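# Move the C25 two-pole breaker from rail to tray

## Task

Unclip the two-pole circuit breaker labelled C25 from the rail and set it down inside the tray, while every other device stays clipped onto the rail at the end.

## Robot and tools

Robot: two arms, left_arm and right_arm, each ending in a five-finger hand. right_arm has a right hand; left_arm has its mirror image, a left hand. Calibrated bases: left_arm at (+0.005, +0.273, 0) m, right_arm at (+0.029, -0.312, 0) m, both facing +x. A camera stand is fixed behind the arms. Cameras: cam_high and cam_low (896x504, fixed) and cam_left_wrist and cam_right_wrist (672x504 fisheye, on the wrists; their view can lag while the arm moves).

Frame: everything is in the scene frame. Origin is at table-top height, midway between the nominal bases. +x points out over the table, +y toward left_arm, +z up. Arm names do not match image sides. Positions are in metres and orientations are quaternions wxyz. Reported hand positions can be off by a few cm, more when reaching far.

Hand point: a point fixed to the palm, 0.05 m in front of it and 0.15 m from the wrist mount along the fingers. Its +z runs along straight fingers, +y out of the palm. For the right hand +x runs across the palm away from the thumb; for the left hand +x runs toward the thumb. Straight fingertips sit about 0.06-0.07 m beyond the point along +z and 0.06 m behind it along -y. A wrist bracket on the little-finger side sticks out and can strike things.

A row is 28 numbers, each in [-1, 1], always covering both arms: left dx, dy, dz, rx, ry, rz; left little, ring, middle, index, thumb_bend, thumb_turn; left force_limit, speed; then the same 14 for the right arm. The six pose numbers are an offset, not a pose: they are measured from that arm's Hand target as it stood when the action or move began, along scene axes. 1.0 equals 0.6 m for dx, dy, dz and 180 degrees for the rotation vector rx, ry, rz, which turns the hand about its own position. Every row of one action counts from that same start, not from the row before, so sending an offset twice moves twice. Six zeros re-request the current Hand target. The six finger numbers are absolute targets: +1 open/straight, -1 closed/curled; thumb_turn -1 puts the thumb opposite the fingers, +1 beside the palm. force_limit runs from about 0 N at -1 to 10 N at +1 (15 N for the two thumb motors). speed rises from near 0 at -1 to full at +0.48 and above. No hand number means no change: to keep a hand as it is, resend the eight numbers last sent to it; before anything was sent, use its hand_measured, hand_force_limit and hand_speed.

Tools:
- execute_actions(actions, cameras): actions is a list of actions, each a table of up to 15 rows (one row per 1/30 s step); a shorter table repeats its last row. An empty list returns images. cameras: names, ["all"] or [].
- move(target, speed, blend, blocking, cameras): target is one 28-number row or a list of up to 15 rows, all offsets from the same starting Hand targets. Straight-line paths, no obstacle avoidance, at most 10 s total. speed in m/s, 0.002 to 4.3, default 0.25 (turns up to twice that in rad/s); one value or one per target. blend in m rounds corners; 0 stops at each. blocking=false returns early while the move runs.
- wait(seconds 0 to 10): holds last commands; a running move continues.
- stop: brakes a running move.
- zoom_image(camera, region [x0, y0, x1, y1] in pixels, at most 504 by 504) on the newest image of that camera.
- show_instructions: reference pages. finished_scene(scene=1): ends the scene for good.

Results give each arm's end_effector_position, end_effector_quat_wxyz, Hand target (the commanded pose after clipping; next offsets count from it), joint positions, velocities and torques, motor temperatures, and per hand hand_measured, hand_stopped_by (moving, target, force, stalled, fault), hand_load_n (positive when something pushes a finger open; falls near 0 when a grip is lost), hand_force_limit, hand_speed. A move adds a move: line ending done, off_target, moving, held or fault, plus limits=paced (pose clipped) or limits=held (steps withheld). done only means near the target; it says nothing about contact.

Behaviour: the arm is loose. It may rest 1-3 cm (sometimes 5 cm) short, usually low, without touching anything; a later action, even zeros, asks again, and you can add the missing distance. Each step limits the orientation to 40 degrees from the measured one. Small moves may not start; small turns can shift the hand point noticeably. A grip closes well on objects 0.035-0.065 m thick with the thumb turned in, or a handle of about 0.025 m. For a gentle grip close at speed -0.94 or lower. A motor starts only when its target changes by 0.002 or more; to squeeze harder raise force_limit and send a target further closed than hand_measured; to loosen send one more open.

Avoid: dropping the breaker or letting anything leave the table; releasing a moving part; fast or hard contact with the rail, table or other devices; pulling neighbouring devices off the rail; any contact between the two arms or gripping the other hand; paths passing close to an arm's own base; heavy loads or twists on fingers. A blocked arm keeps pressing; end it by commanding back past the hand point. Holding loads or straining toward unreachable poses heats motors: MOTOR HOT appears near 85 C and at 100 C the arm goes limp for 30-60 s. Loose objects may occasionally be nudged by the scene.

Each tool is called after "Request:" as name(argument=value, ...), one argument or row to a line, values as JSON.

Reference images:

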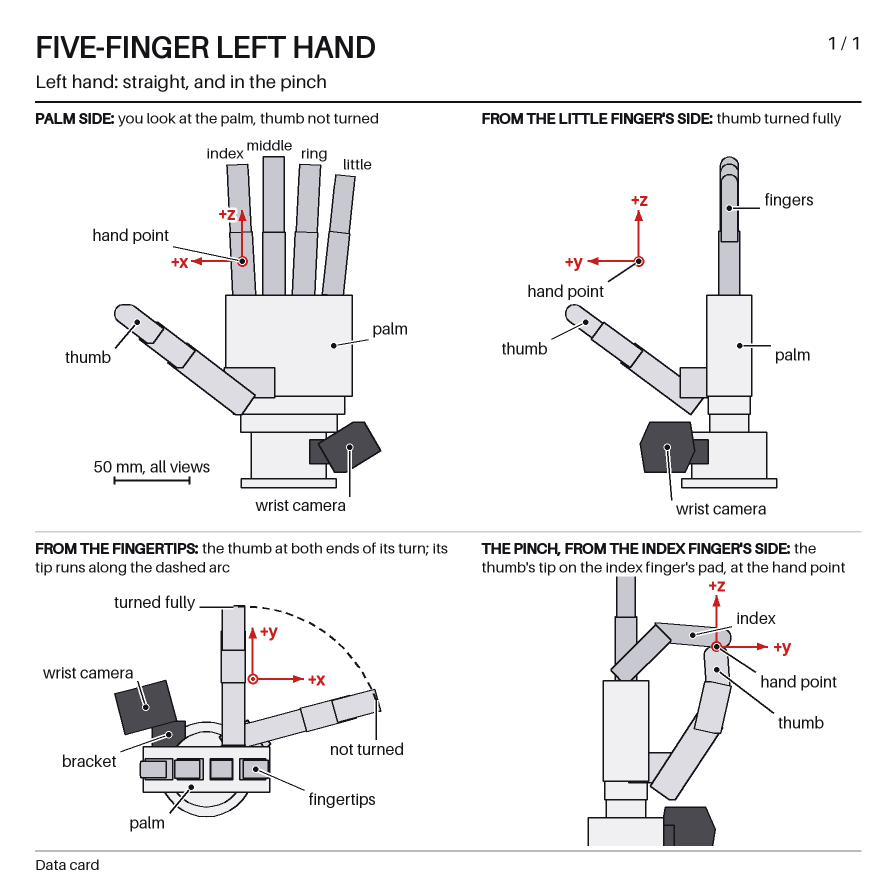

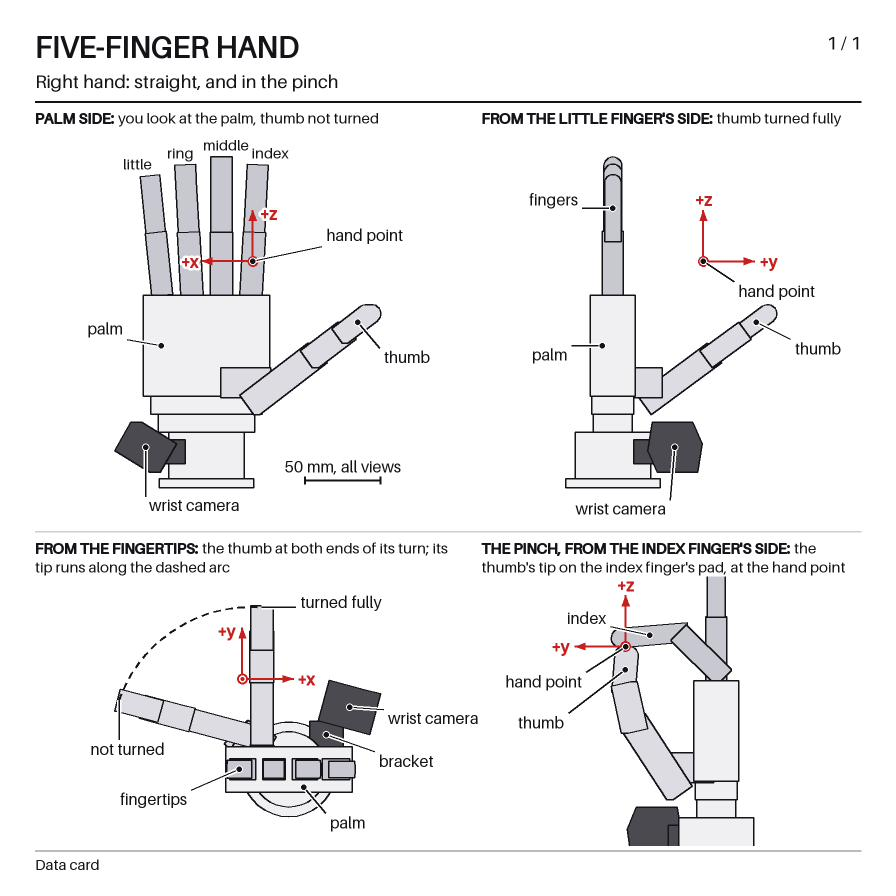

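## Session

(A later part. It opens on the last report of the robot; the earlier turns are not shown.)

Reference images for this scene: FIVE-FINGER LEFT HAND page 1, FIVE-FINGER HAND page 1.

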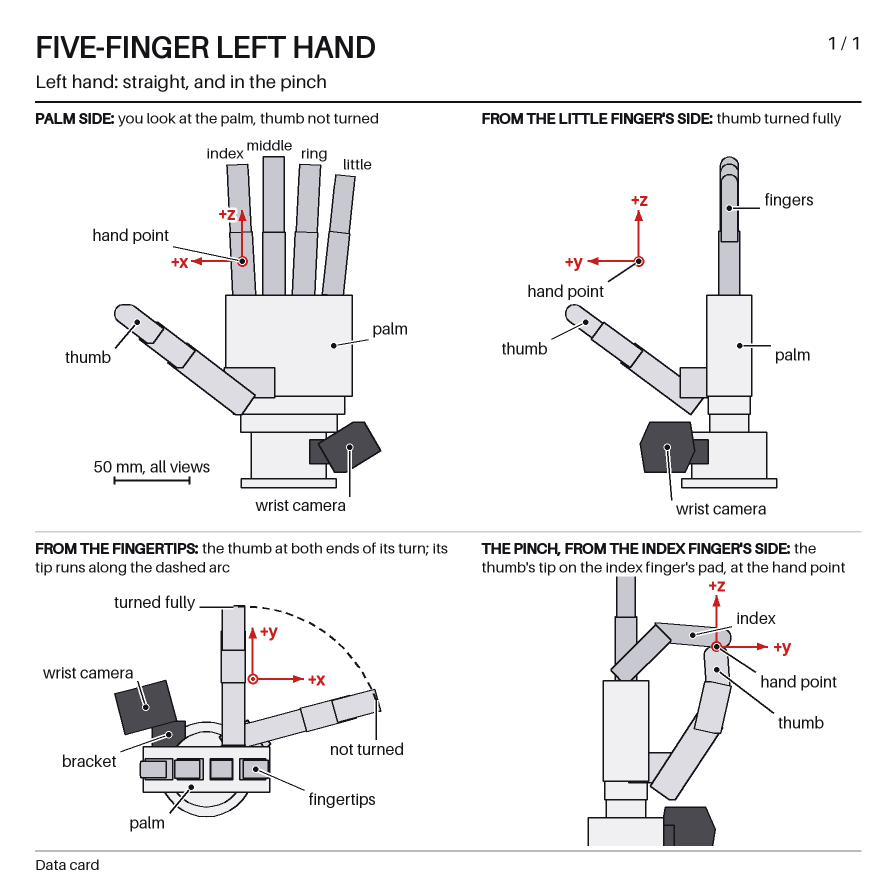

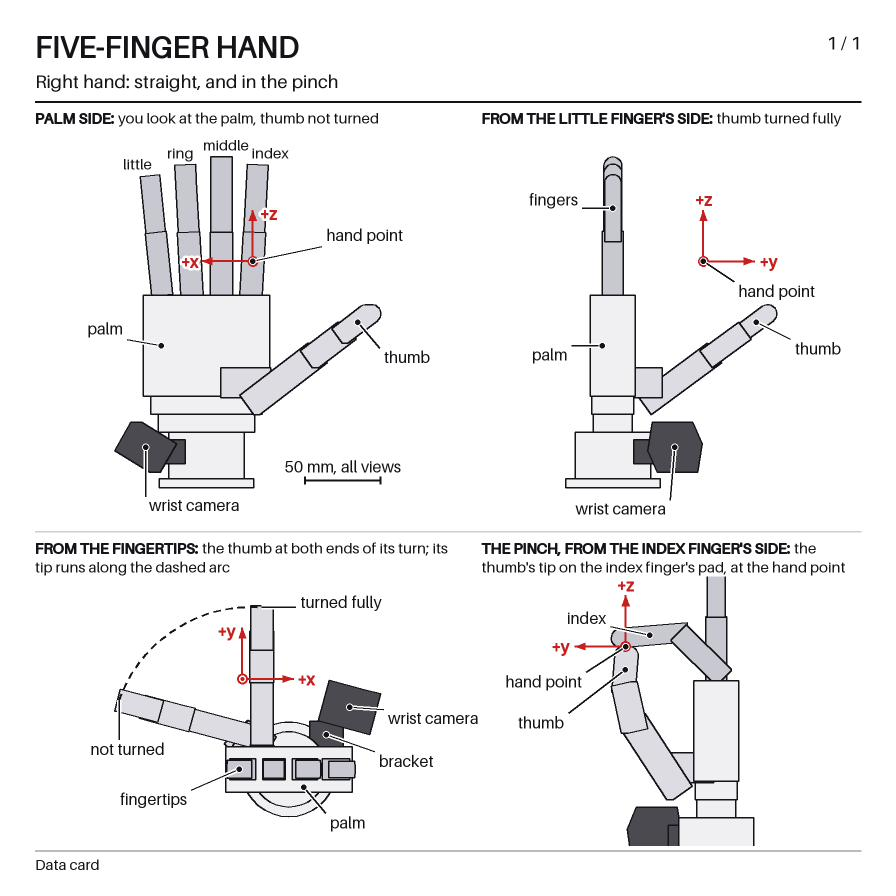

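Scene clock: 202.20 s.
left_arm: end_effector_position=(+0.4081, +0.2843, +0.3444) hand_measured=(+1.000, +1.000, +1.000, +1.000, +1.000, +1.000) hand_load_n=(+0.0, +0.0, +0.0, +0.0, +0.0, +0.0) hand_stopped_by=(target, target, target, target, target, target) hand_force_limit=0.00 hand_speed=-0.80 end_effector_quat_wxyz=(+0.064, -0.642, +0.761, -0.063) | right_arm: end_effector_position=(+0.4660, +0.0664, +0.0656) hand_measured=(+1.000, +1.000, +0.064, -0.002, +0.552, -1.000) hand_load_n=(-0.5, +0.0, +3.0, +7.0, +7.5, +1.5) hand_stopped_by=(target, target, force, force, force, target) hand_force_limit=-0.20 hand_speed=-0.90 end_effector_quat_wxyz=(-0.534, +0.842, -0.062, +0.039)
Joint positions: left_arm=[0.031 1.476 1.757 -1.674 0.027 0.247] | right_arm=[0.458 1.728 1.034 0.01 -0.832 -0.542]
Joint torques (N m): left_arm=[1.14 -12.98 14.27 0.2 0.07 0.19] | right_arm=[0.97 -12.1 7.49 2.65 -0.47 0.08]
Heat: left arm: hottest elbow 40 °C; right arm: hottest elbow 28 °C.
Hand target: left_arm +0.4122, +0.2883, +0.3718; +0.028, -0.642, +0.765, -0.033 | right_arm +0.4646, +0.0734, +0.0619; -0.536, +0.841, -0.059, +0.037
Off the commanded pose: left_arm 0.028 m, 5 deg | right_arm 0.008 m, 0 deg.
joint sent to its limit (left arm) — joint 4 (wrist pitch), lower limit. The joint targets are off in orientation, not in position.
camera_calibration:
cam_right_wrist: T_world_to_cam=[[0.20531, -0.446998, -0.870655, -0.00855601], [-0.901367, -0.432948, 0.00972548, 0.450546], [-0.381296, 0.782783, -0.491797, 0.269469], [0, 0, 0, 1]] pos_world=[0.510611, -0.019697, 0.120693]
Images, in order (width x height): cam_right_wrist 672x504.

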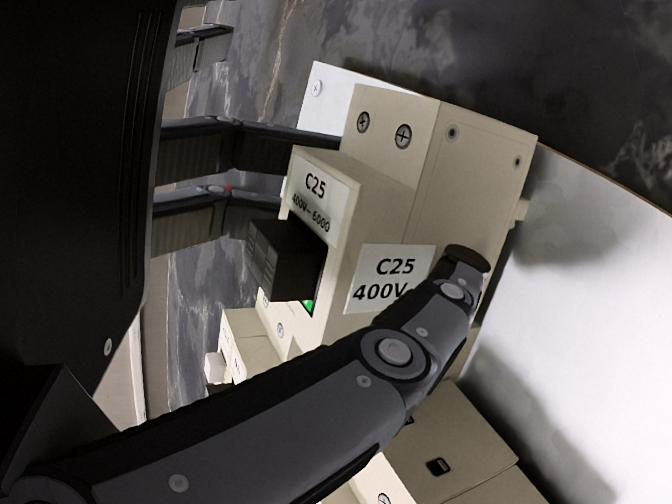

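Request:
move(
  target=[0,0,0,0,0,0,1,1,1,1,1,1,0,-0.8,0,0,0.083,0,0,0,1,1,-0.2,-0.2,0.0,-1,-0.2,-0.9],
  speed=0.05,
  cameras=["cam_left_wrist","cam_right_wrist"],
)

Scene clock: 203.90 s.
left_arm: end_effector_position=(+0.4081, +0.2843, +0.3444) hand_measured=(+1.000, +1.000, +1.000, +1.000, +1.000, +1.000) hand_load_n=(+0.0, +0.0, +0.0, +0.0, +0.0, +0.0) hand_stopped_by=(target, target, target, target, target, target) hand_force_limit=0.00 hand_speed=-0.80 end_effector_quat_wxyz=(+0.064, -0.642, +0.761, -0.063) | right_arm: end_effector_position=(+0.4531, +0.0616, +0.0732) hand_measured=(+1.000, +1.000, +0.062, -0.002, +0.552, -1.000) hand_load_n=(+0.0, +0.0, +0.0, +10.0, +4.5, -1.5) hand_stopped_by=(target, target, force, force, force, target) hand_force_limit=-0.20 hand_speed=-0.90 end_effector_quat_wxyz=(-0.520, +0.851, -0.075, +0.019)
Joint positions: left_arm=[0.031 1.476 1.757 -1.674 0.027 0.247] | right_arm=[0.462 1.696 1.039 -0.085 -0.826 -0.542]
Joint torques (N m): left_arm=[1.03 -13.1 14.3 0.16 0.08 0.17] | right_arm=[0.62 -15.85 10.85 1.01 -0.76 0.1]
Heat: left arm: hottest elbow 40 °C; right arm: hottest elbow 29 °C.
Hand target: left_arm +0.4122, +0.2883, +0.3718; +0.028, -0.642, +0.765, -0.033 | right_arm +0.4647, +0.0734, +0.1120; -0.536, +0.841, -0.059, +0.037
Off the commanded pose: left_arm 0.028 m, 5 deg | right_arm 0.042 m, 3 deg.
joint sent to its limit (left arm) — joint 4 (wrist pitch), lower limit. The joint targets are off in orientation, not in position.
move: off_target (left_arm, right_arm)
camera_calibration:
cam_left_wrist: T_world_to_cam=[[0.890415, -0.409356, 0.198967, -0.31582], [-0.45491, -0.786251, 0.41817, 0.267316], [-0.0147422, -0.462857, -0.886311, 0.556734], [0, 0, 0, 1]] pos_world=[0.411023, 0.338583, 0.444493]
cam_right_wrist: T_world_to_cam=[[0.161892, -0.472777, -0.866183, 0.0195589], [-0.899458, -0.431756, 0.0675486, 0.431573], [-0.405915, 0.768159, -0.495141, 0.284346], [0, 0, 0, 1]] pos_world=[0.500436, -0.0228419, 0.128581]
Images, in order (width x height): cam_left_wrist 672x504, cam_right_wrist 672x504.

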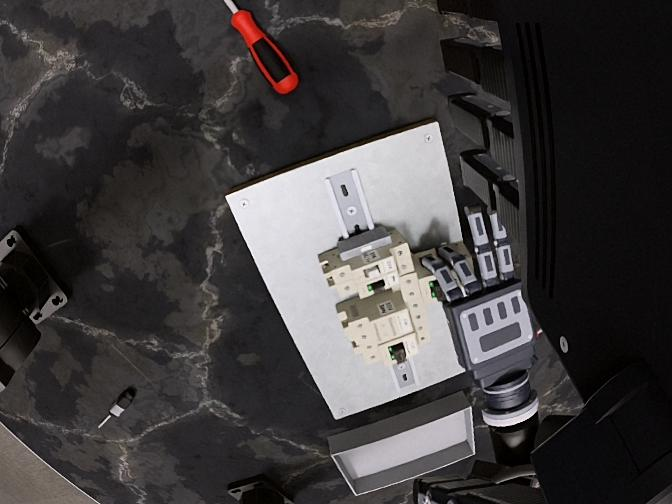

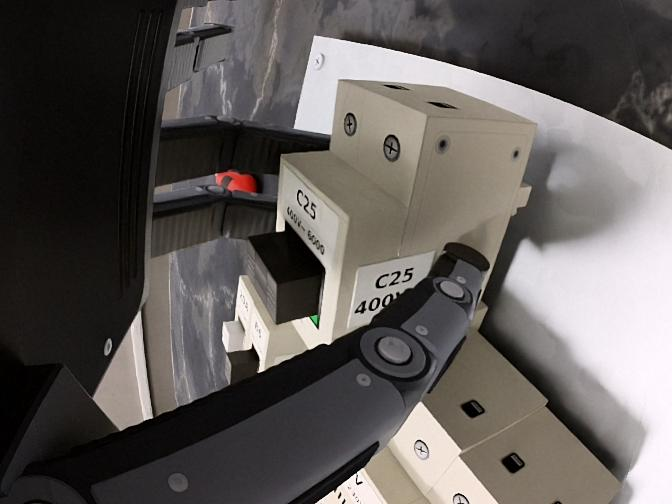

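Request:
zoom_image(
  camera="cam_left_wrist",
  region=[380, 200, 520, 320],
)

Request:
zoom_image(
  camera="cam_right_wrist",
  region=[220, 60, 560, 420],
)

Scaled by 3.600 from the camera's 672x504 image, which has a finer 960x720 frame.

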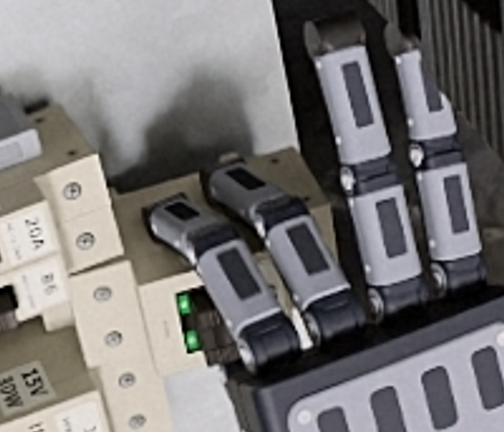

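Scaled by 1.400 from the camera's 672x504 image, which has a finer 960x720 frame.

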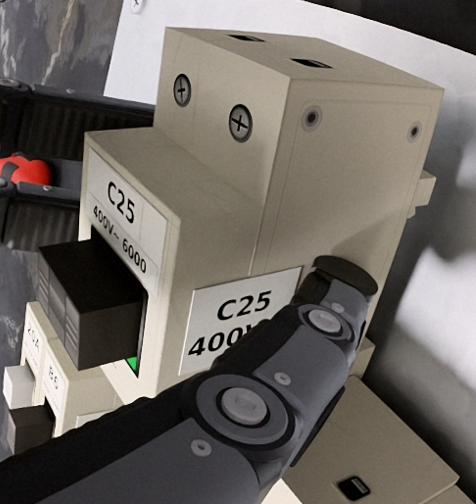

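Request:
move(
  target=[0,0,0,0,0,0,1,1,1,1,1,1,0,-0.8,0.042,0.01,0.0,0,0,0,1,1,-0.2,-0.2,0.0,-1,-0.2,-0.9],
  speed=0.05,
  cameras=["cam_left_wrist","cam_right_wrist"],
)

Request:
zoom_image(
  camera="cam_left_wrist",
  region=[380, 200, 520, 320],
)

Scene clock: 206.10 s.
left_arm: end_effector_position=(+0.4081, +0.2843, +0.3444) hand_measured=(+1.000, +1.000, +1.000, +1.000, +1.000, +1.000) hand_load_n=(+0.0, -0.5, +0.0, +0.0, +0.0, +0.0) hand_stopped_by=(target, target, target, target, target, target) hand_force_limit=0.00 hand_speed=-0.80 end_effector_quat_wxyz=(+0.064, -0.642, +0.761, -0.063) | right_arm: end_effector_position=(+0.4634, +0.0671, +0.0823) hand_measured=(+1.000, +1.000, +0.062, -0.002, +0.552, -1.000) hand_load_n=(+0.0, +0.0, +0.5, +5.0, +6.5, -2.0) hand_stopped_by=(target, target, force, force, force, target) hand_force_limit=-0.20 hand_speed=-0.90 end_effector_quat_wxyz=(-0.519, +0.851, -0.076, +0.014)
Joint positions: left_arm=[0.031 1.476 1.757 -1.674 0.027 0.247] | right_arm=[0.462 1.711 1.091 -0.132 -0.829 -0.542]
Joint torques (N m): left_arm=[1.14 -12.98 14.31 0.13 0.07 0.17] | right_arm=[-0.56 -13.27 12.74 1.8 -1.03 -0.03]
Heat: left arm: hottest elbow 40 °C; right arm: hottest elbow 29 °C.
Hand target: left_arm +0.4122, +0.2883, +0.3718; +0.028, -0.642, +0.765, -0.033 | right_arm +0.4899, +0.0793, +0.1117; -0.536, +0.841, -0.059, +0.037
Off the commanded pose: left_arm 0.028 m, 5 deg | right_arm 0.042 m, 4 deg.
joint sent to its limit (left arm) — joint 4 (wrist pitch), lower limit. The joint targets are off in orientation, not in position.
move: off_target (left_arm, right_arm)
camera_calibration:
cam_left_wrist: T_world_to_cam=[[0.890415, -0.409356, 0.198967, -0.31582], [-0.45491, -0.786251, 0.41817, 0.267316], [-0.0147422, -0.462857, -0.886311, 0.556734], [0, 0, 0, 1]] pos_world=[0.411023, 0.338583, 0.444493]
cam_right_wrist: T_world_to_cam=[[0.154339, -0.474747, -0.866484, 0.0320435], [-0.897965, -0.433206, 0.0774074, 0.441252], [-0.412115, 0.766125, -0.493167, 0.291746], [0, 0, 0, 1]] pos_world=[0.511516, -0.0171487, 0.137488]
Images, in order (width x height): cam_left_wrist 672x504, cam_right_wrist 672x504.

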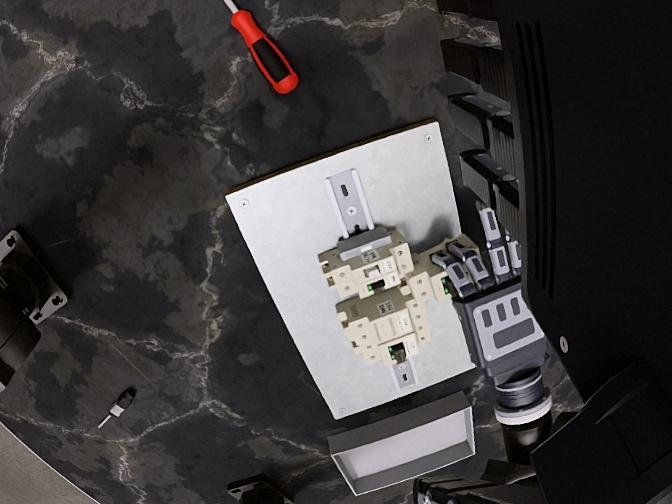

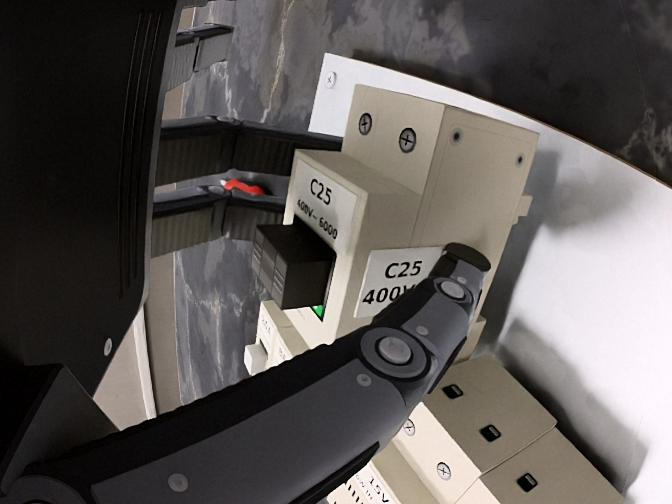

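Scaled by 3.600 from the camera's 672x504 image, which has a finer 960x720 frame.

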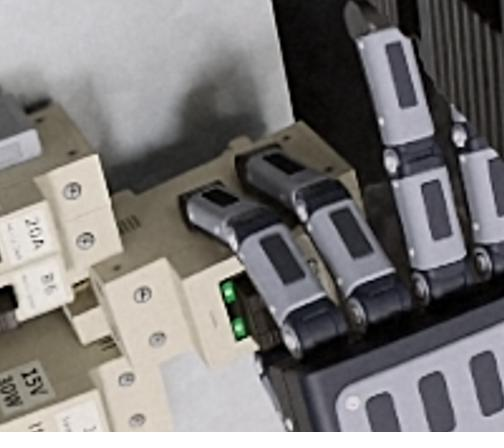

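Request:
move(
  target=[0,0,0,0,0,0,1,1,1,1,1,1,0,-0.8,0.01,0,0.12,0,0,0,1,1,-0.2,-0.2,0.0,-1,-0.2,-0.9],
  speed=0.06,
  cameras=["cam_left_wrist","cam_right_wrist"],
)

Request:
zoom_image(
  camera="cam_left_wrist",
  region=[360, 200, 540, 350],
)

Scene clock: 208.50 s.
left_arm: end_effector_position=(+0.4081, +0.2843, +0.3444) hand_measured=(+1.000, +1.000, +1.000, +1.000, +1.000, +1.000) hand_load_n=(-0.5, +0.0, +0.0, +0.0, +0.0, +0.0) hand_stopped_by=(target, target, target, target, target, target) hand_force_limit=0.00 hand_speed=-0.80 end_effector_quat_wxyz=(+0.064, -0.642, +0.761, -0.063) | right_arm: end_effector_position=(+0.4716, +0.0716, +0.1313) hand_measured=(+1.000, +1.000, +0.062, -0.002, +0.552, -1.000) hand_load_n=(+0.0, -0.5, +0.0, +5.0, +5.0, -0.5) hand_stopped_by=(target, target, force, force, force, target) hand_force_limit=-0.20 hand_speed=-0.90 end_effector_quat_wxyz=(-0.511, +0.856, -0.082, +0.000)
Joint positions: left_arm=[0.031 1.476 1.757 -1.674 0.027 0.247] | right_arm=[0.462 1.677 1.206 -0.32 -0.834 -0.546]
Joint torques (N m): left_arm=[1.08 -13.1 14.27 0.17 0.08 0.17] | right_arm=[-0.97 -16.21 13.3 1.54 -0.97 -0.03]
Heat: left arm: hottest elbow 40 °C; right arm: hottest elbow 29 °C.
Hand target: left_arm +0.4122, +0.2883, +0.3718; +0.028, -0.642, +0.765, -0.033 | right_arm +0.4958, +0.0794, +0.1837; -0.536, +0.841, -0.059, +0.037
Off the commanded pose: left_arm 0.028 m, 5 deg | right_arm 0.058 m, 6 deg.
joint sent to its limit (left arm) — joint 4 (wrist pitch), lower limit. The joint targets are off in orientation, not in position.
move: off_target (left_arm, right_arm)
camera_calibration:
cam_left_wrist: T_world_to_cam=[[0.890415, -0.409356, 0.198967, -0.31582], [-0.45491, -0.786251, 0.41817, 0.267316], [-0.0147422, -0.462857, -0.886311, 0.556734], [0, 0, 0, 1]] pos_world=[0.411023, 0.338583, 0.444493]
cam_right_wrist: T_world_to_cam=[[0.128909, -0.486968, -0.863854, 0.0878502], [-0.892678, -0.436358, 0.112772, 0.439807], [-0.431866, 0.756607, -0.490956, 0.325497], [0, 0, 0, 1]] pos_world=[0.521852, -0.0115795, 0.186097]
Images, in order (width x height): cam_left_wrist 672x504, cam_right_wrist 672x504.

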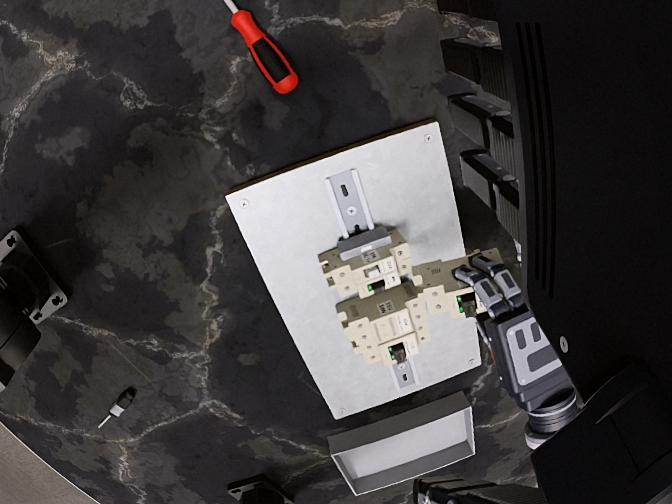

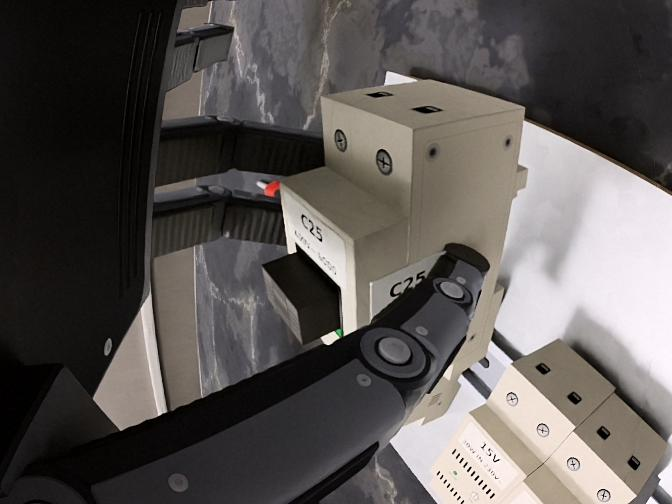

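Scaled by 2.800 from the camera's 672x504 image, which has a finer 960x720 frame.

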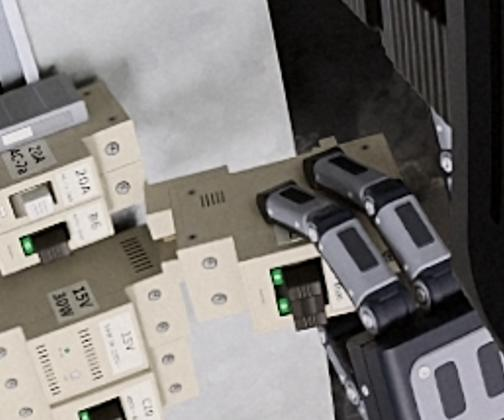

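Request:
execute_actions(
  actions=[
    [[0,0,0,0,0,0,1,1,1,1,1,1,0,-0.8,0,0,0,0,0,0,1,1,-0.25,-0.2,0.0,-1,-0.2,-0.9]],
  ],
  cameras=[],
)

Scene clock: 211.37 s.
left_arm: end_effector_position=(+0.4081, +0.2843, +0.3444) hand_measured=(+1.000, +1.000, +1.000, +1.000, +1.000, +1.000) hand_load_n=(+0.0, +0.0, +0.0, +0.0, +0.0, +0.0) hand_stopped_by=(target, target, target, target, target, target) hand_force_limit=0.00 hand_speed=-0.80 end_effector_quat_wxyz=(+0.064, -0.642, +0.761, -0.063) | right_arm: end_effector_position=(+0.4716, +0.0716, +0.1313) hand_measured=(+1.000, +1.000, +0.046, -0.002, +0.552, -1.000) hand_load_n=(+0.0, +0.0, +3.0, +4.0, +6.5, +1.5) hand_stopped_by=(target, target, force, force, force, target) hand_force_limit=-0.20 hand_speed=-0.90 end_effector_quat_wxyz=(-0.511, +0.856, -0.082, +0.000)
Joint positions: left_arm=[0.031 1.476 1.757 -1.674 0.027 0.247] | right_arm=[0.462 1.677 1.206 -0.32 -0.834 -0.546]
Joint torques (N m): left_arm=[1.08 -13.04 14.31 0.13 0.09 0.19] | right_arm=[-0.67 -16.44 13.2 1.57 -0.97 -0.05]
Heat: left arm: hottest elbow 40 °C; right arm: hottest elbow 29 °C.
Hand target: left_arm +0.4122, +0.2883, +0.3718; +0.028, -0.642, +0.765, -0.033 | right_arm +0.4959, +0.0794, +0.1837; -0.536, +0.841, -0.059, +0.037
Off the commanded pose: left_arm 0.028 m, 5 deg | right_arm 0.058 m, 6 deg.
joint sent to its limit (left arm) — joint 4 (wrist pitch), lower limit. The joint targets are off in orientation, not in position.
No camera images: "cameras" was empty.

Request:
move(
  target=[0,0,0,0,0,0,1,1,1,1,1,1,0,-0.8,0,0,0.14,0,0,0,1,1,-0.25,-0.2,0.0,-1,-0.2,-0.9],
  speed=0.07,
  cameras=["cam_left_wrist","cam_right_wrist","cam_high"],
)

Scene clock: 213.33 s.
left_arm: end_effector_position=(+0.4081, +0.2843, +0.3444) hand_measured=(+1.000, +1.000, +1.000, +1.000, +1.000, +1.000) hand_load_n=(+0.0, +0.0, +0.0, -0.5, +0.0, +0.0) hand_stopped_by=(target, target, target, target, target, target) hand_force_limit=0.00 hand_speed=-0.80 end_effector_quat_wxyz=(+0.064, -0.642, +0.761, -0.063) | right_arm: end_effector_position=(+0.4778, +0.0747, +0.2129) hand_measured=(+1.000, +1.000, +0.046, -0.002, +0.552, -1.000) hand_load_n=(+0.0, +0.0, +3.0, +4.0, +6.5, +1.5) hand_stopped_by=(target, target, force, force, force, target) hand_force_limit=-0.20 hand_speed=-0.90 end_effector_quat_wxyz=(-0.511, +0.856, -0.082, +0.000)
Joint positions: left_arm=[0.031 1.476 1.757 -1.674 0.027 0.247] | right_arm=[0.462 1.618 1.361 -0.534 -0.834 -0.546]
Joint torques (N m): left_arm=[0.91 -13.16 14.31 0.14 0.08 0.19] | right_arm=[-1.08 -15.97 14.11 1.58 -0.97 -0.06]
Heat: left arm: hottest elbow 40 °C; right arm: hottest elbow 30 °C.
Hand target: left_arm +0.4122, +0.2883, +0.3718; +0.028, -0.642, +0.765, -0.033 | right_arm +0.4958, +0.0794, +0.2679; -0.536, +0.841, -0.059, +0.037
Off the commanded pose: left_arm 0.028 m, 5 deg | right_arm 0.058 m, 6 deg.
joint sent to its limit (left arm) — joint 4 (wrist pitch), lower limit. The joint targets are off in orientation, not in position.
move: off_target (left_arm, right_arm)
camera_calibration:
cam_left_wrist: T_world_to_cam=[[0.890415, -0.409356, 0.198967, -0.31582], [-0.45491, -0.786251, 0.41817, 0.267316], [-0.0147422, -0.462857, -0.886311, 0.556734], [0, 0, 0, 1]] pos_world=[0.411023, 0.338583, 0.444493]
cam_right_wrist: T_world_to_cam=[[0.128655, -0.487113, -0.863811, 0.159221], [-0.89262, -0.436383, 0.113136, 0.437406], [-0.432062, 0.756499, -0.490949, 0.365916], [0, 0, 0, 1]] pos_world=[0.528051, -0.00837986, 0.267697]
Images, in order (width x height): cam_high 896x504, cam_left_wrist 672x504, cam_right_wrist 672x504.

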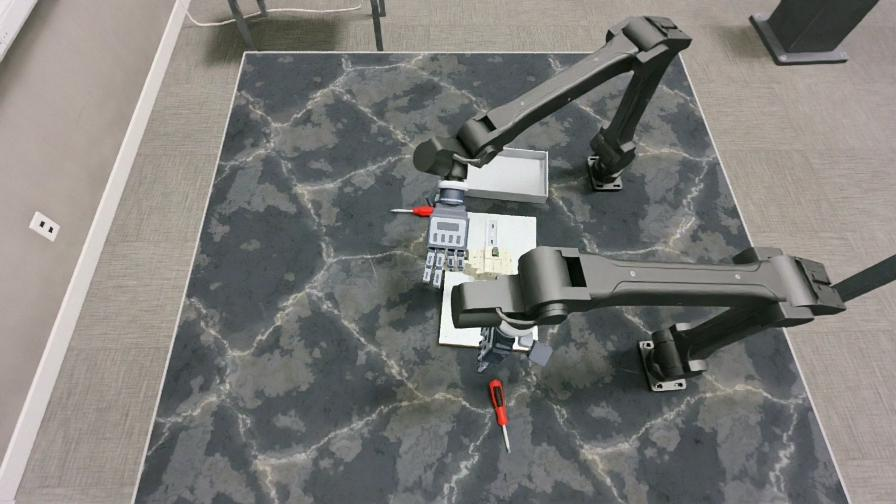

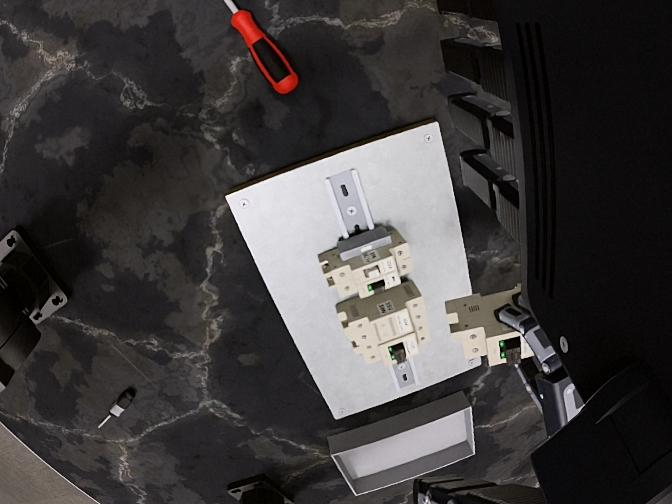

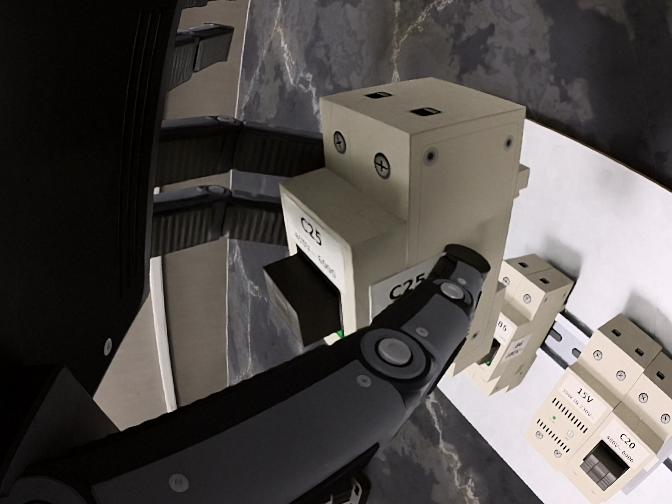

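Request:
move(
  target=[0,0,0,0,0,0,1,1,1,1,1,1,0,-0.8,-0.2013,-0.6323,-0.02,0.0196,0.036,-0.2518,1,1,-0.25,-0.2,0.0,-1,-0.2,-0.9],
  speed=0.13,
  cameras=["cam_left_wrist","cam_right_wrist","cam_high"],
)

Scene clock: 218.37 s.
left_arm: end_effector_position=(+0.4081, +0.2843, +0.3444) hand_measured=(+1.000, +1.000, +1.000, +1.000, +1.000, +1.000) hand_load_n=(+0.0, +0.0, +0.0, +0.0, +0.0, +0.0) hand_stopped_by=(target, target, target, target, target, target) hand_force_limit=0.00 hand_speed=-0.80 end_effector_quat_wxyz=(+0.064, -0.642, +0.761, -0.063) | right_arm: end_effector_position=(+0.3742, -0.2954, +0.2401) hand_measured=(+1.000, +1.000, +0.046, -0.002, +0.552, -1.000) hand_load_n=(+0.0, +0.0, +3.0, +4.0, +6.5, +1.0) hand_stopped_by=(target, target, force, force, force, target) hand_force_limit=-0.20 hand_speed=-0.90 end_effector_quat_wxyz=(-0.498, +0.739, -0.419, +0.174)
Joint positions: left_arm=[0.031 1.476 1.757 -1.674 0.027 0.247] | right_arm=[-0.422 0.946 0.823 -0.737 -0.946 -0.575]
Joint torques (N m): left_arm=[1.03 -13.16 14.3 0.06 0.08 0.17] | right_arm=[-1.08 -5.42 10.32 1.32 -1.14 -0.1]
Heat: left arm: hottest elbow 40 °C; right arm: hottest elbow 30 °C.
Hand target: left_arm +0.4122, +0.2883, +0.3718; +0.028, -0.642, +0.765, -0.033 | right_arm +0.3751, -0.3000, +0.2558; -0.502, +0.738, -0.409, +0.192
Off the commanded pose: left_arm 0.028 m, 5 deg | right_arm 0.016 m, 2 deg.
joint sent to its limit (left arm) — joint 4 (wrist pitch), lower limit. The joint targets are off in orientation, not in position.
move: off_target (left_arm, right_arm)
camera_calibration:
cam_left_wrist: T_world_to_cam=[[0.890415, -0.409356, 0.198967, -0.31582], [-0.45491, -0.786251, 0.41817, 0.267316], [-0.0147422, -0.462857, -0.886311, 0.556734], [0, 0, 0, 1]] pos_world=[0.411023, 0.338583, 0.444493]
cam_right_wrist: T_world_to_cam=[[-0.273626, -0.361269, -0.891411, 0.209934], [-0.934236, 0.32025, 0.156982, 0.408915], [0.228762, 0.875742, -0.425139, 0.386703], [0, 0, 0, 1]] pos_world=[0.351004, -0.393765, 0.287348]
Images, in order (width x height): cam_high 896x504, cam_left_wrist 672x504, cam_right_wrist 672x504.

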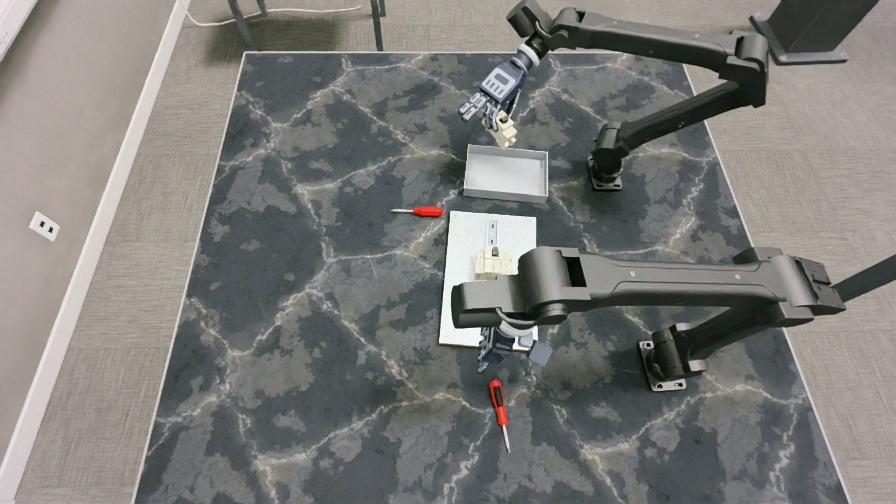

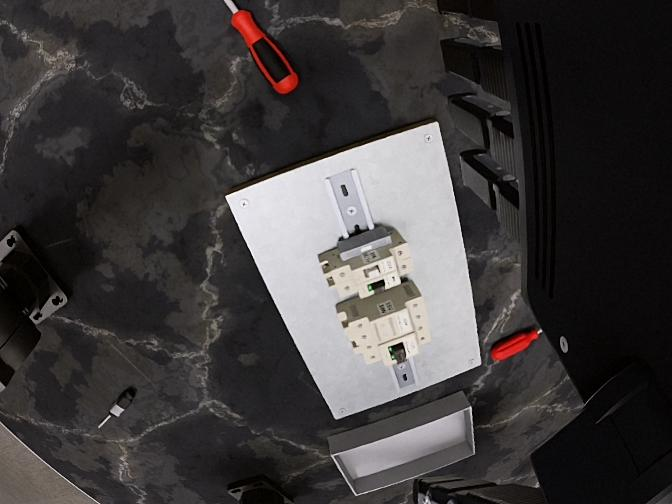

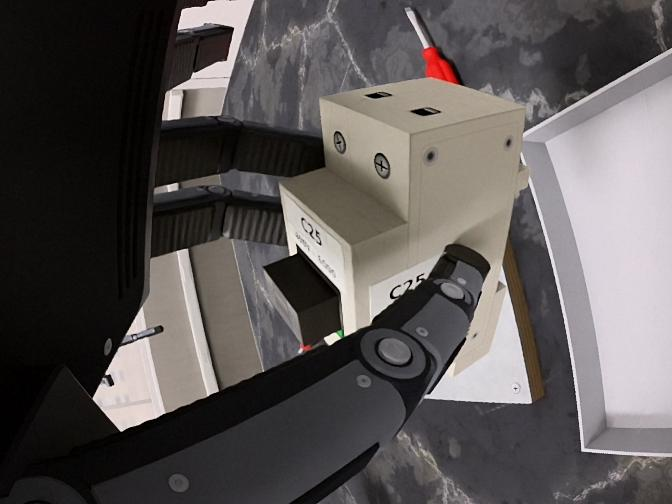

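Request:
move(
  target=[0,0,0,0,0,0,1,1,1,1,1,1,0,-0.8,-0.0202,-0.0117,-0.2263,0,0,0,1,1,-0.25,-0.2,0.0,-1,-0.2,-0.9],
  speed=0.1,
  cameras=["cam_left_wrist","cam_right_wrist","cam_high"],
)

Scene clock: 221.37 s.
left_arm: end_effector_position=(+0.4081, +0.2843, +0.3444) hand_measured=(+1.000, +1.000, +1.000, +1.000, +1.000, +1.000) hand_load_n=(+0.0, +0.0, +0.0, +0.0, +0.0, +0.0) hand_stopped_by=(target, target, target, target, target, target) hand_force_limit=0.00 hand_speed=-0.80 end_effector_quat_wxyz=(+0.064, -0.642, +0.761, -0.063) | right_arm: end_effector_position=(+0.3549, -0.2997, +0.1130) hand_measured=(+1.000, +1.000, +0.046, -0.002, +0.552, -1.000) hand_load_n=(+0.0, +0.0, +3.0, +4.0, +7.0, +1.5) hand_stopped_by=(target, target, force, force, force, target) hand_force_limit=-0.20 hand_speed=-0.90 end_effector_quat_wxyz=(-0.498, +0.739, -0.417, +0.176)
Joint positions: left_arm=[0.031 1.476 1.757 -1.674 0.027 0.247] | right_arm=[-0.466 1.035 0.528 -0.397 -0.974 -0.635]
Joint torques (N m): left_arm=[1.03 -13.1 14.26 0.13 0.08 0.18] | right_arm=[-1.32 -3.84 8.91 2.43 -1.2 -0.08]
Heat: left arm: hottest elbow 41 °C; right arm: hottest elbow 30 °C.
Hand target: left_arm +0.4122, +0.2883, +0.3718; +0.028, -0.642, +0.765, -0.033 | right_arm +0.3630, -0.3071, +0.1201; -0.502, +0.738, -0.409, +0.192
Off the commanded pose: left_arm 0.028 m, 5 deg | right_arm 0.013 m, 2 deg.
joint sent to its limit (left arm) — joint 4 (wrist pitch), lower limit. The joint targets are off in orientation, not in position.
move: off_target (left_arm, right_arm)
camera_calibration:
cam_left_wrist: T_world_to_cam=[[0.890415, -0.409356, 0.198967, -0.31582], [-0.45491, -0.786251, 0.41817, 0.267316], [-0.0147422, -0.462857, -0.886311, 0.556734], [0, 0, 0, 1]] pos_world=[0.411023, 0.338583, 0.444493]
cam_right_wrist: T_world_to_cam=[[-0.269054, -0.363382, -0.891944, 0.0877138], [-0.935294, 0.319601, 0.151923, 0.412964], [0.229859, 0.875105, -0.425859, 0.340367], [0, 0, 0, 1]] pos_world=[0.331606, -0.397967, 0.160445]
Images, in order (width x height): cam_high 896x504, cam_left_wrist 672x504, cam_right_wrist 672x504.

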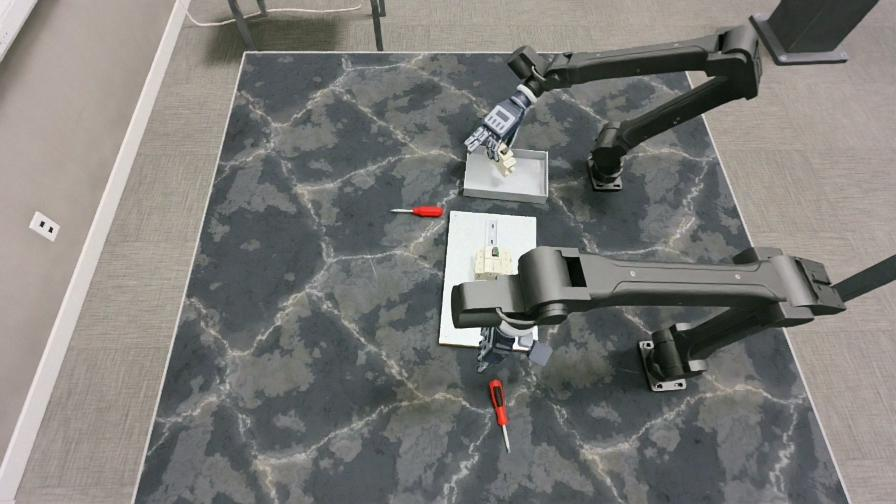

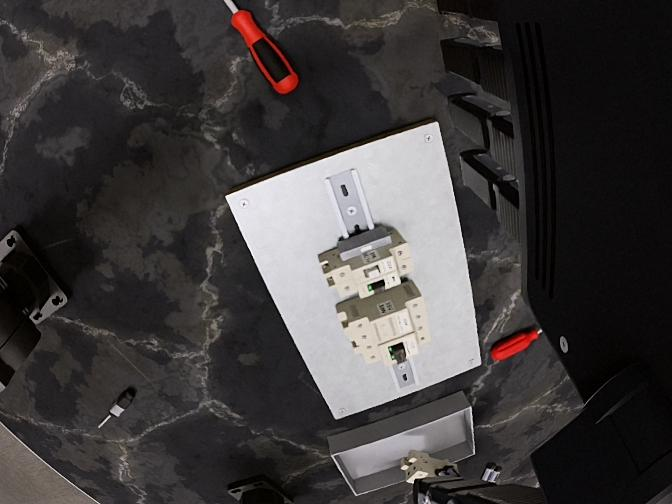

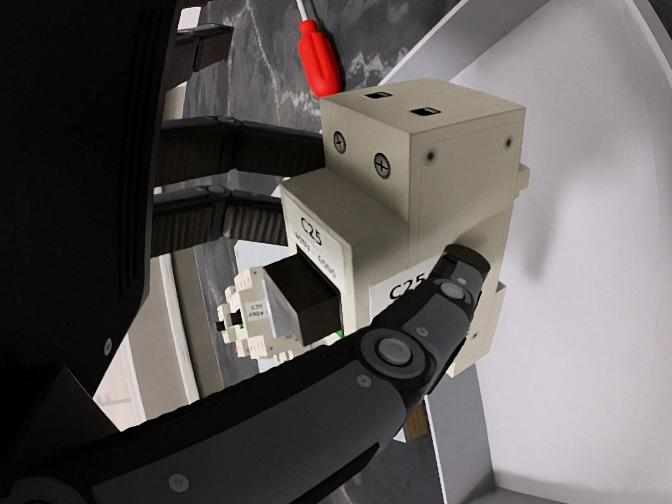

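Request:
zoom_image(
  camera="cam_right_wrist",
  region=[380, 280, 672, 504],
)

Request:
zoom_image(
  camera="cam_high",
  region=[440, 90, 580, 220],
)

Scaled by 1.726 from the camera's 672x504 image, which has a finer 960x720 frame.

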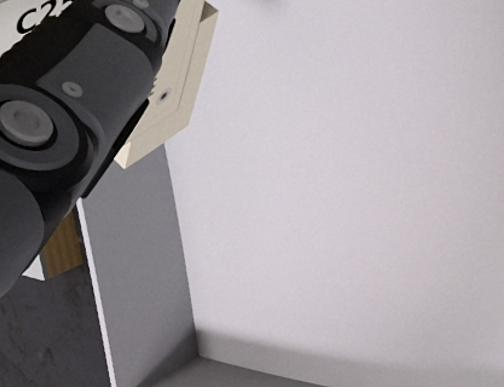

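Scaled by 3.600 from the camera's 896x504 image, which has a finer 1280x720 frame.

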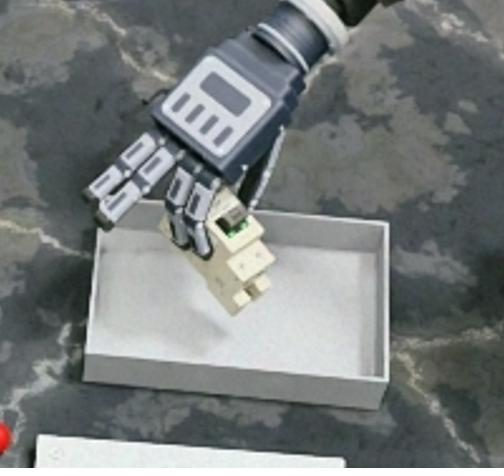

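Request:
move(
  target=[0,0,0,0,0,0,1,1,1,1,1,1,0,-0.8,0.005,0,-0.07,0,0,0,1,1,-0.25,-0.2,0.0,-1,-0.2,-0.9],
  speed=0.06,
  cameras=["cam_right_wrist","cam_high"],
)

Scene clock: 223.47 s.
left_arm: end_effector_position=(+0.4081, +0.2843, +0.3444) hand_measured=(+1.000, +1.000, +1.000, +1.000, +1.000, +1.000) hand_load_n=(+0.0, +0.0, +0.0, -0.5, +0.0, +0.0) hand_stopped_by=(target, target, target, target, target, target) hand_force_limit=0.00 hand_speed=-0.80 end_effector_quat_wxyz=(+0.064, -0.642, +0.761, -0.063) | right_arm: end_effector_position=(+0.3582, -0.3014, +0.0725) hand_measured=(+1.000, +1.000, +0.046, -0.002, +0.552, -1.000) hand_load_n=(+0.0, +0.0, +3.5, +4.0, +6.5, +1.5) hand_stopped_by=(target, target, force, force, force, target) hand_force_limit=-0.20 hand_speed=-0.90 end_effector_quat_wxyz=(-0.499, +0.740, -0.415, +0.179)
Joint positions: left_arm=[0.031 1.476 1.757 -1.674 0.027 0.247] | right_arm=[-0.466 1.137 0.463 -0.222 -0.974 -0.635]
Joint torques (N m): left_arm=[1.08 -13.04 14.27 0.1 0.09 0.16] | right_arm=[-0.79 -4.13 8.02 2.4 -1.05 -0.01]
Heat: left arm: hottest elbow 41 °C; right arm: hottest elbow 30 °C.
Hand target: left_arm +0.4122, +0.2883, +0.3718; +0.028, -0.642, +0.765, -0.033 | right_arm +0.3659, -0.3070, +0.0780; -0.502, +0.738, -0.409, +0.192
Off the commanded pose: left_arm 0.028 m, 5 deg | right_arm 0.011 m, 2 deg.
joint sent to its limit (left arm) — joint 4 (wrist pitch), lower limit. The joint targets are off in orientation, not in position.
move: off_target (left_arm, right_arm)
camera_calibration:
cam_right_wrist: T_world_to_cam=[[-0.262348, -0.366656, -0.892601, 0.048554], [-0.936401, 0.320156, 0.14371, 0.423962], [0.233079, 0.873535, -0.42733, 0.3223], [0, 0, 0, 1]] pos_world=[0.334616, -0.399471, 0.12014]
Images, in order (width x height): cam_high 896x504, cam_right_wrist 672x504.

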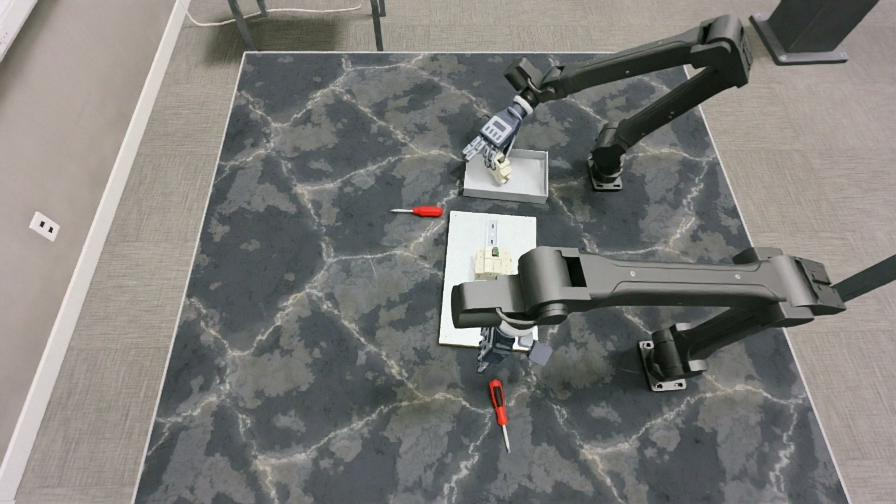

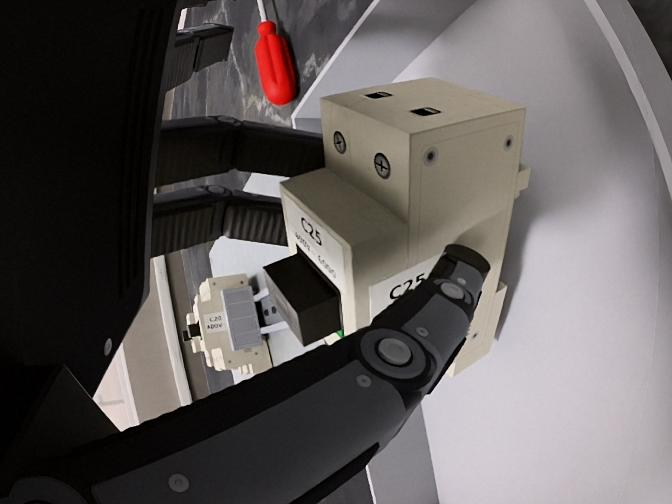

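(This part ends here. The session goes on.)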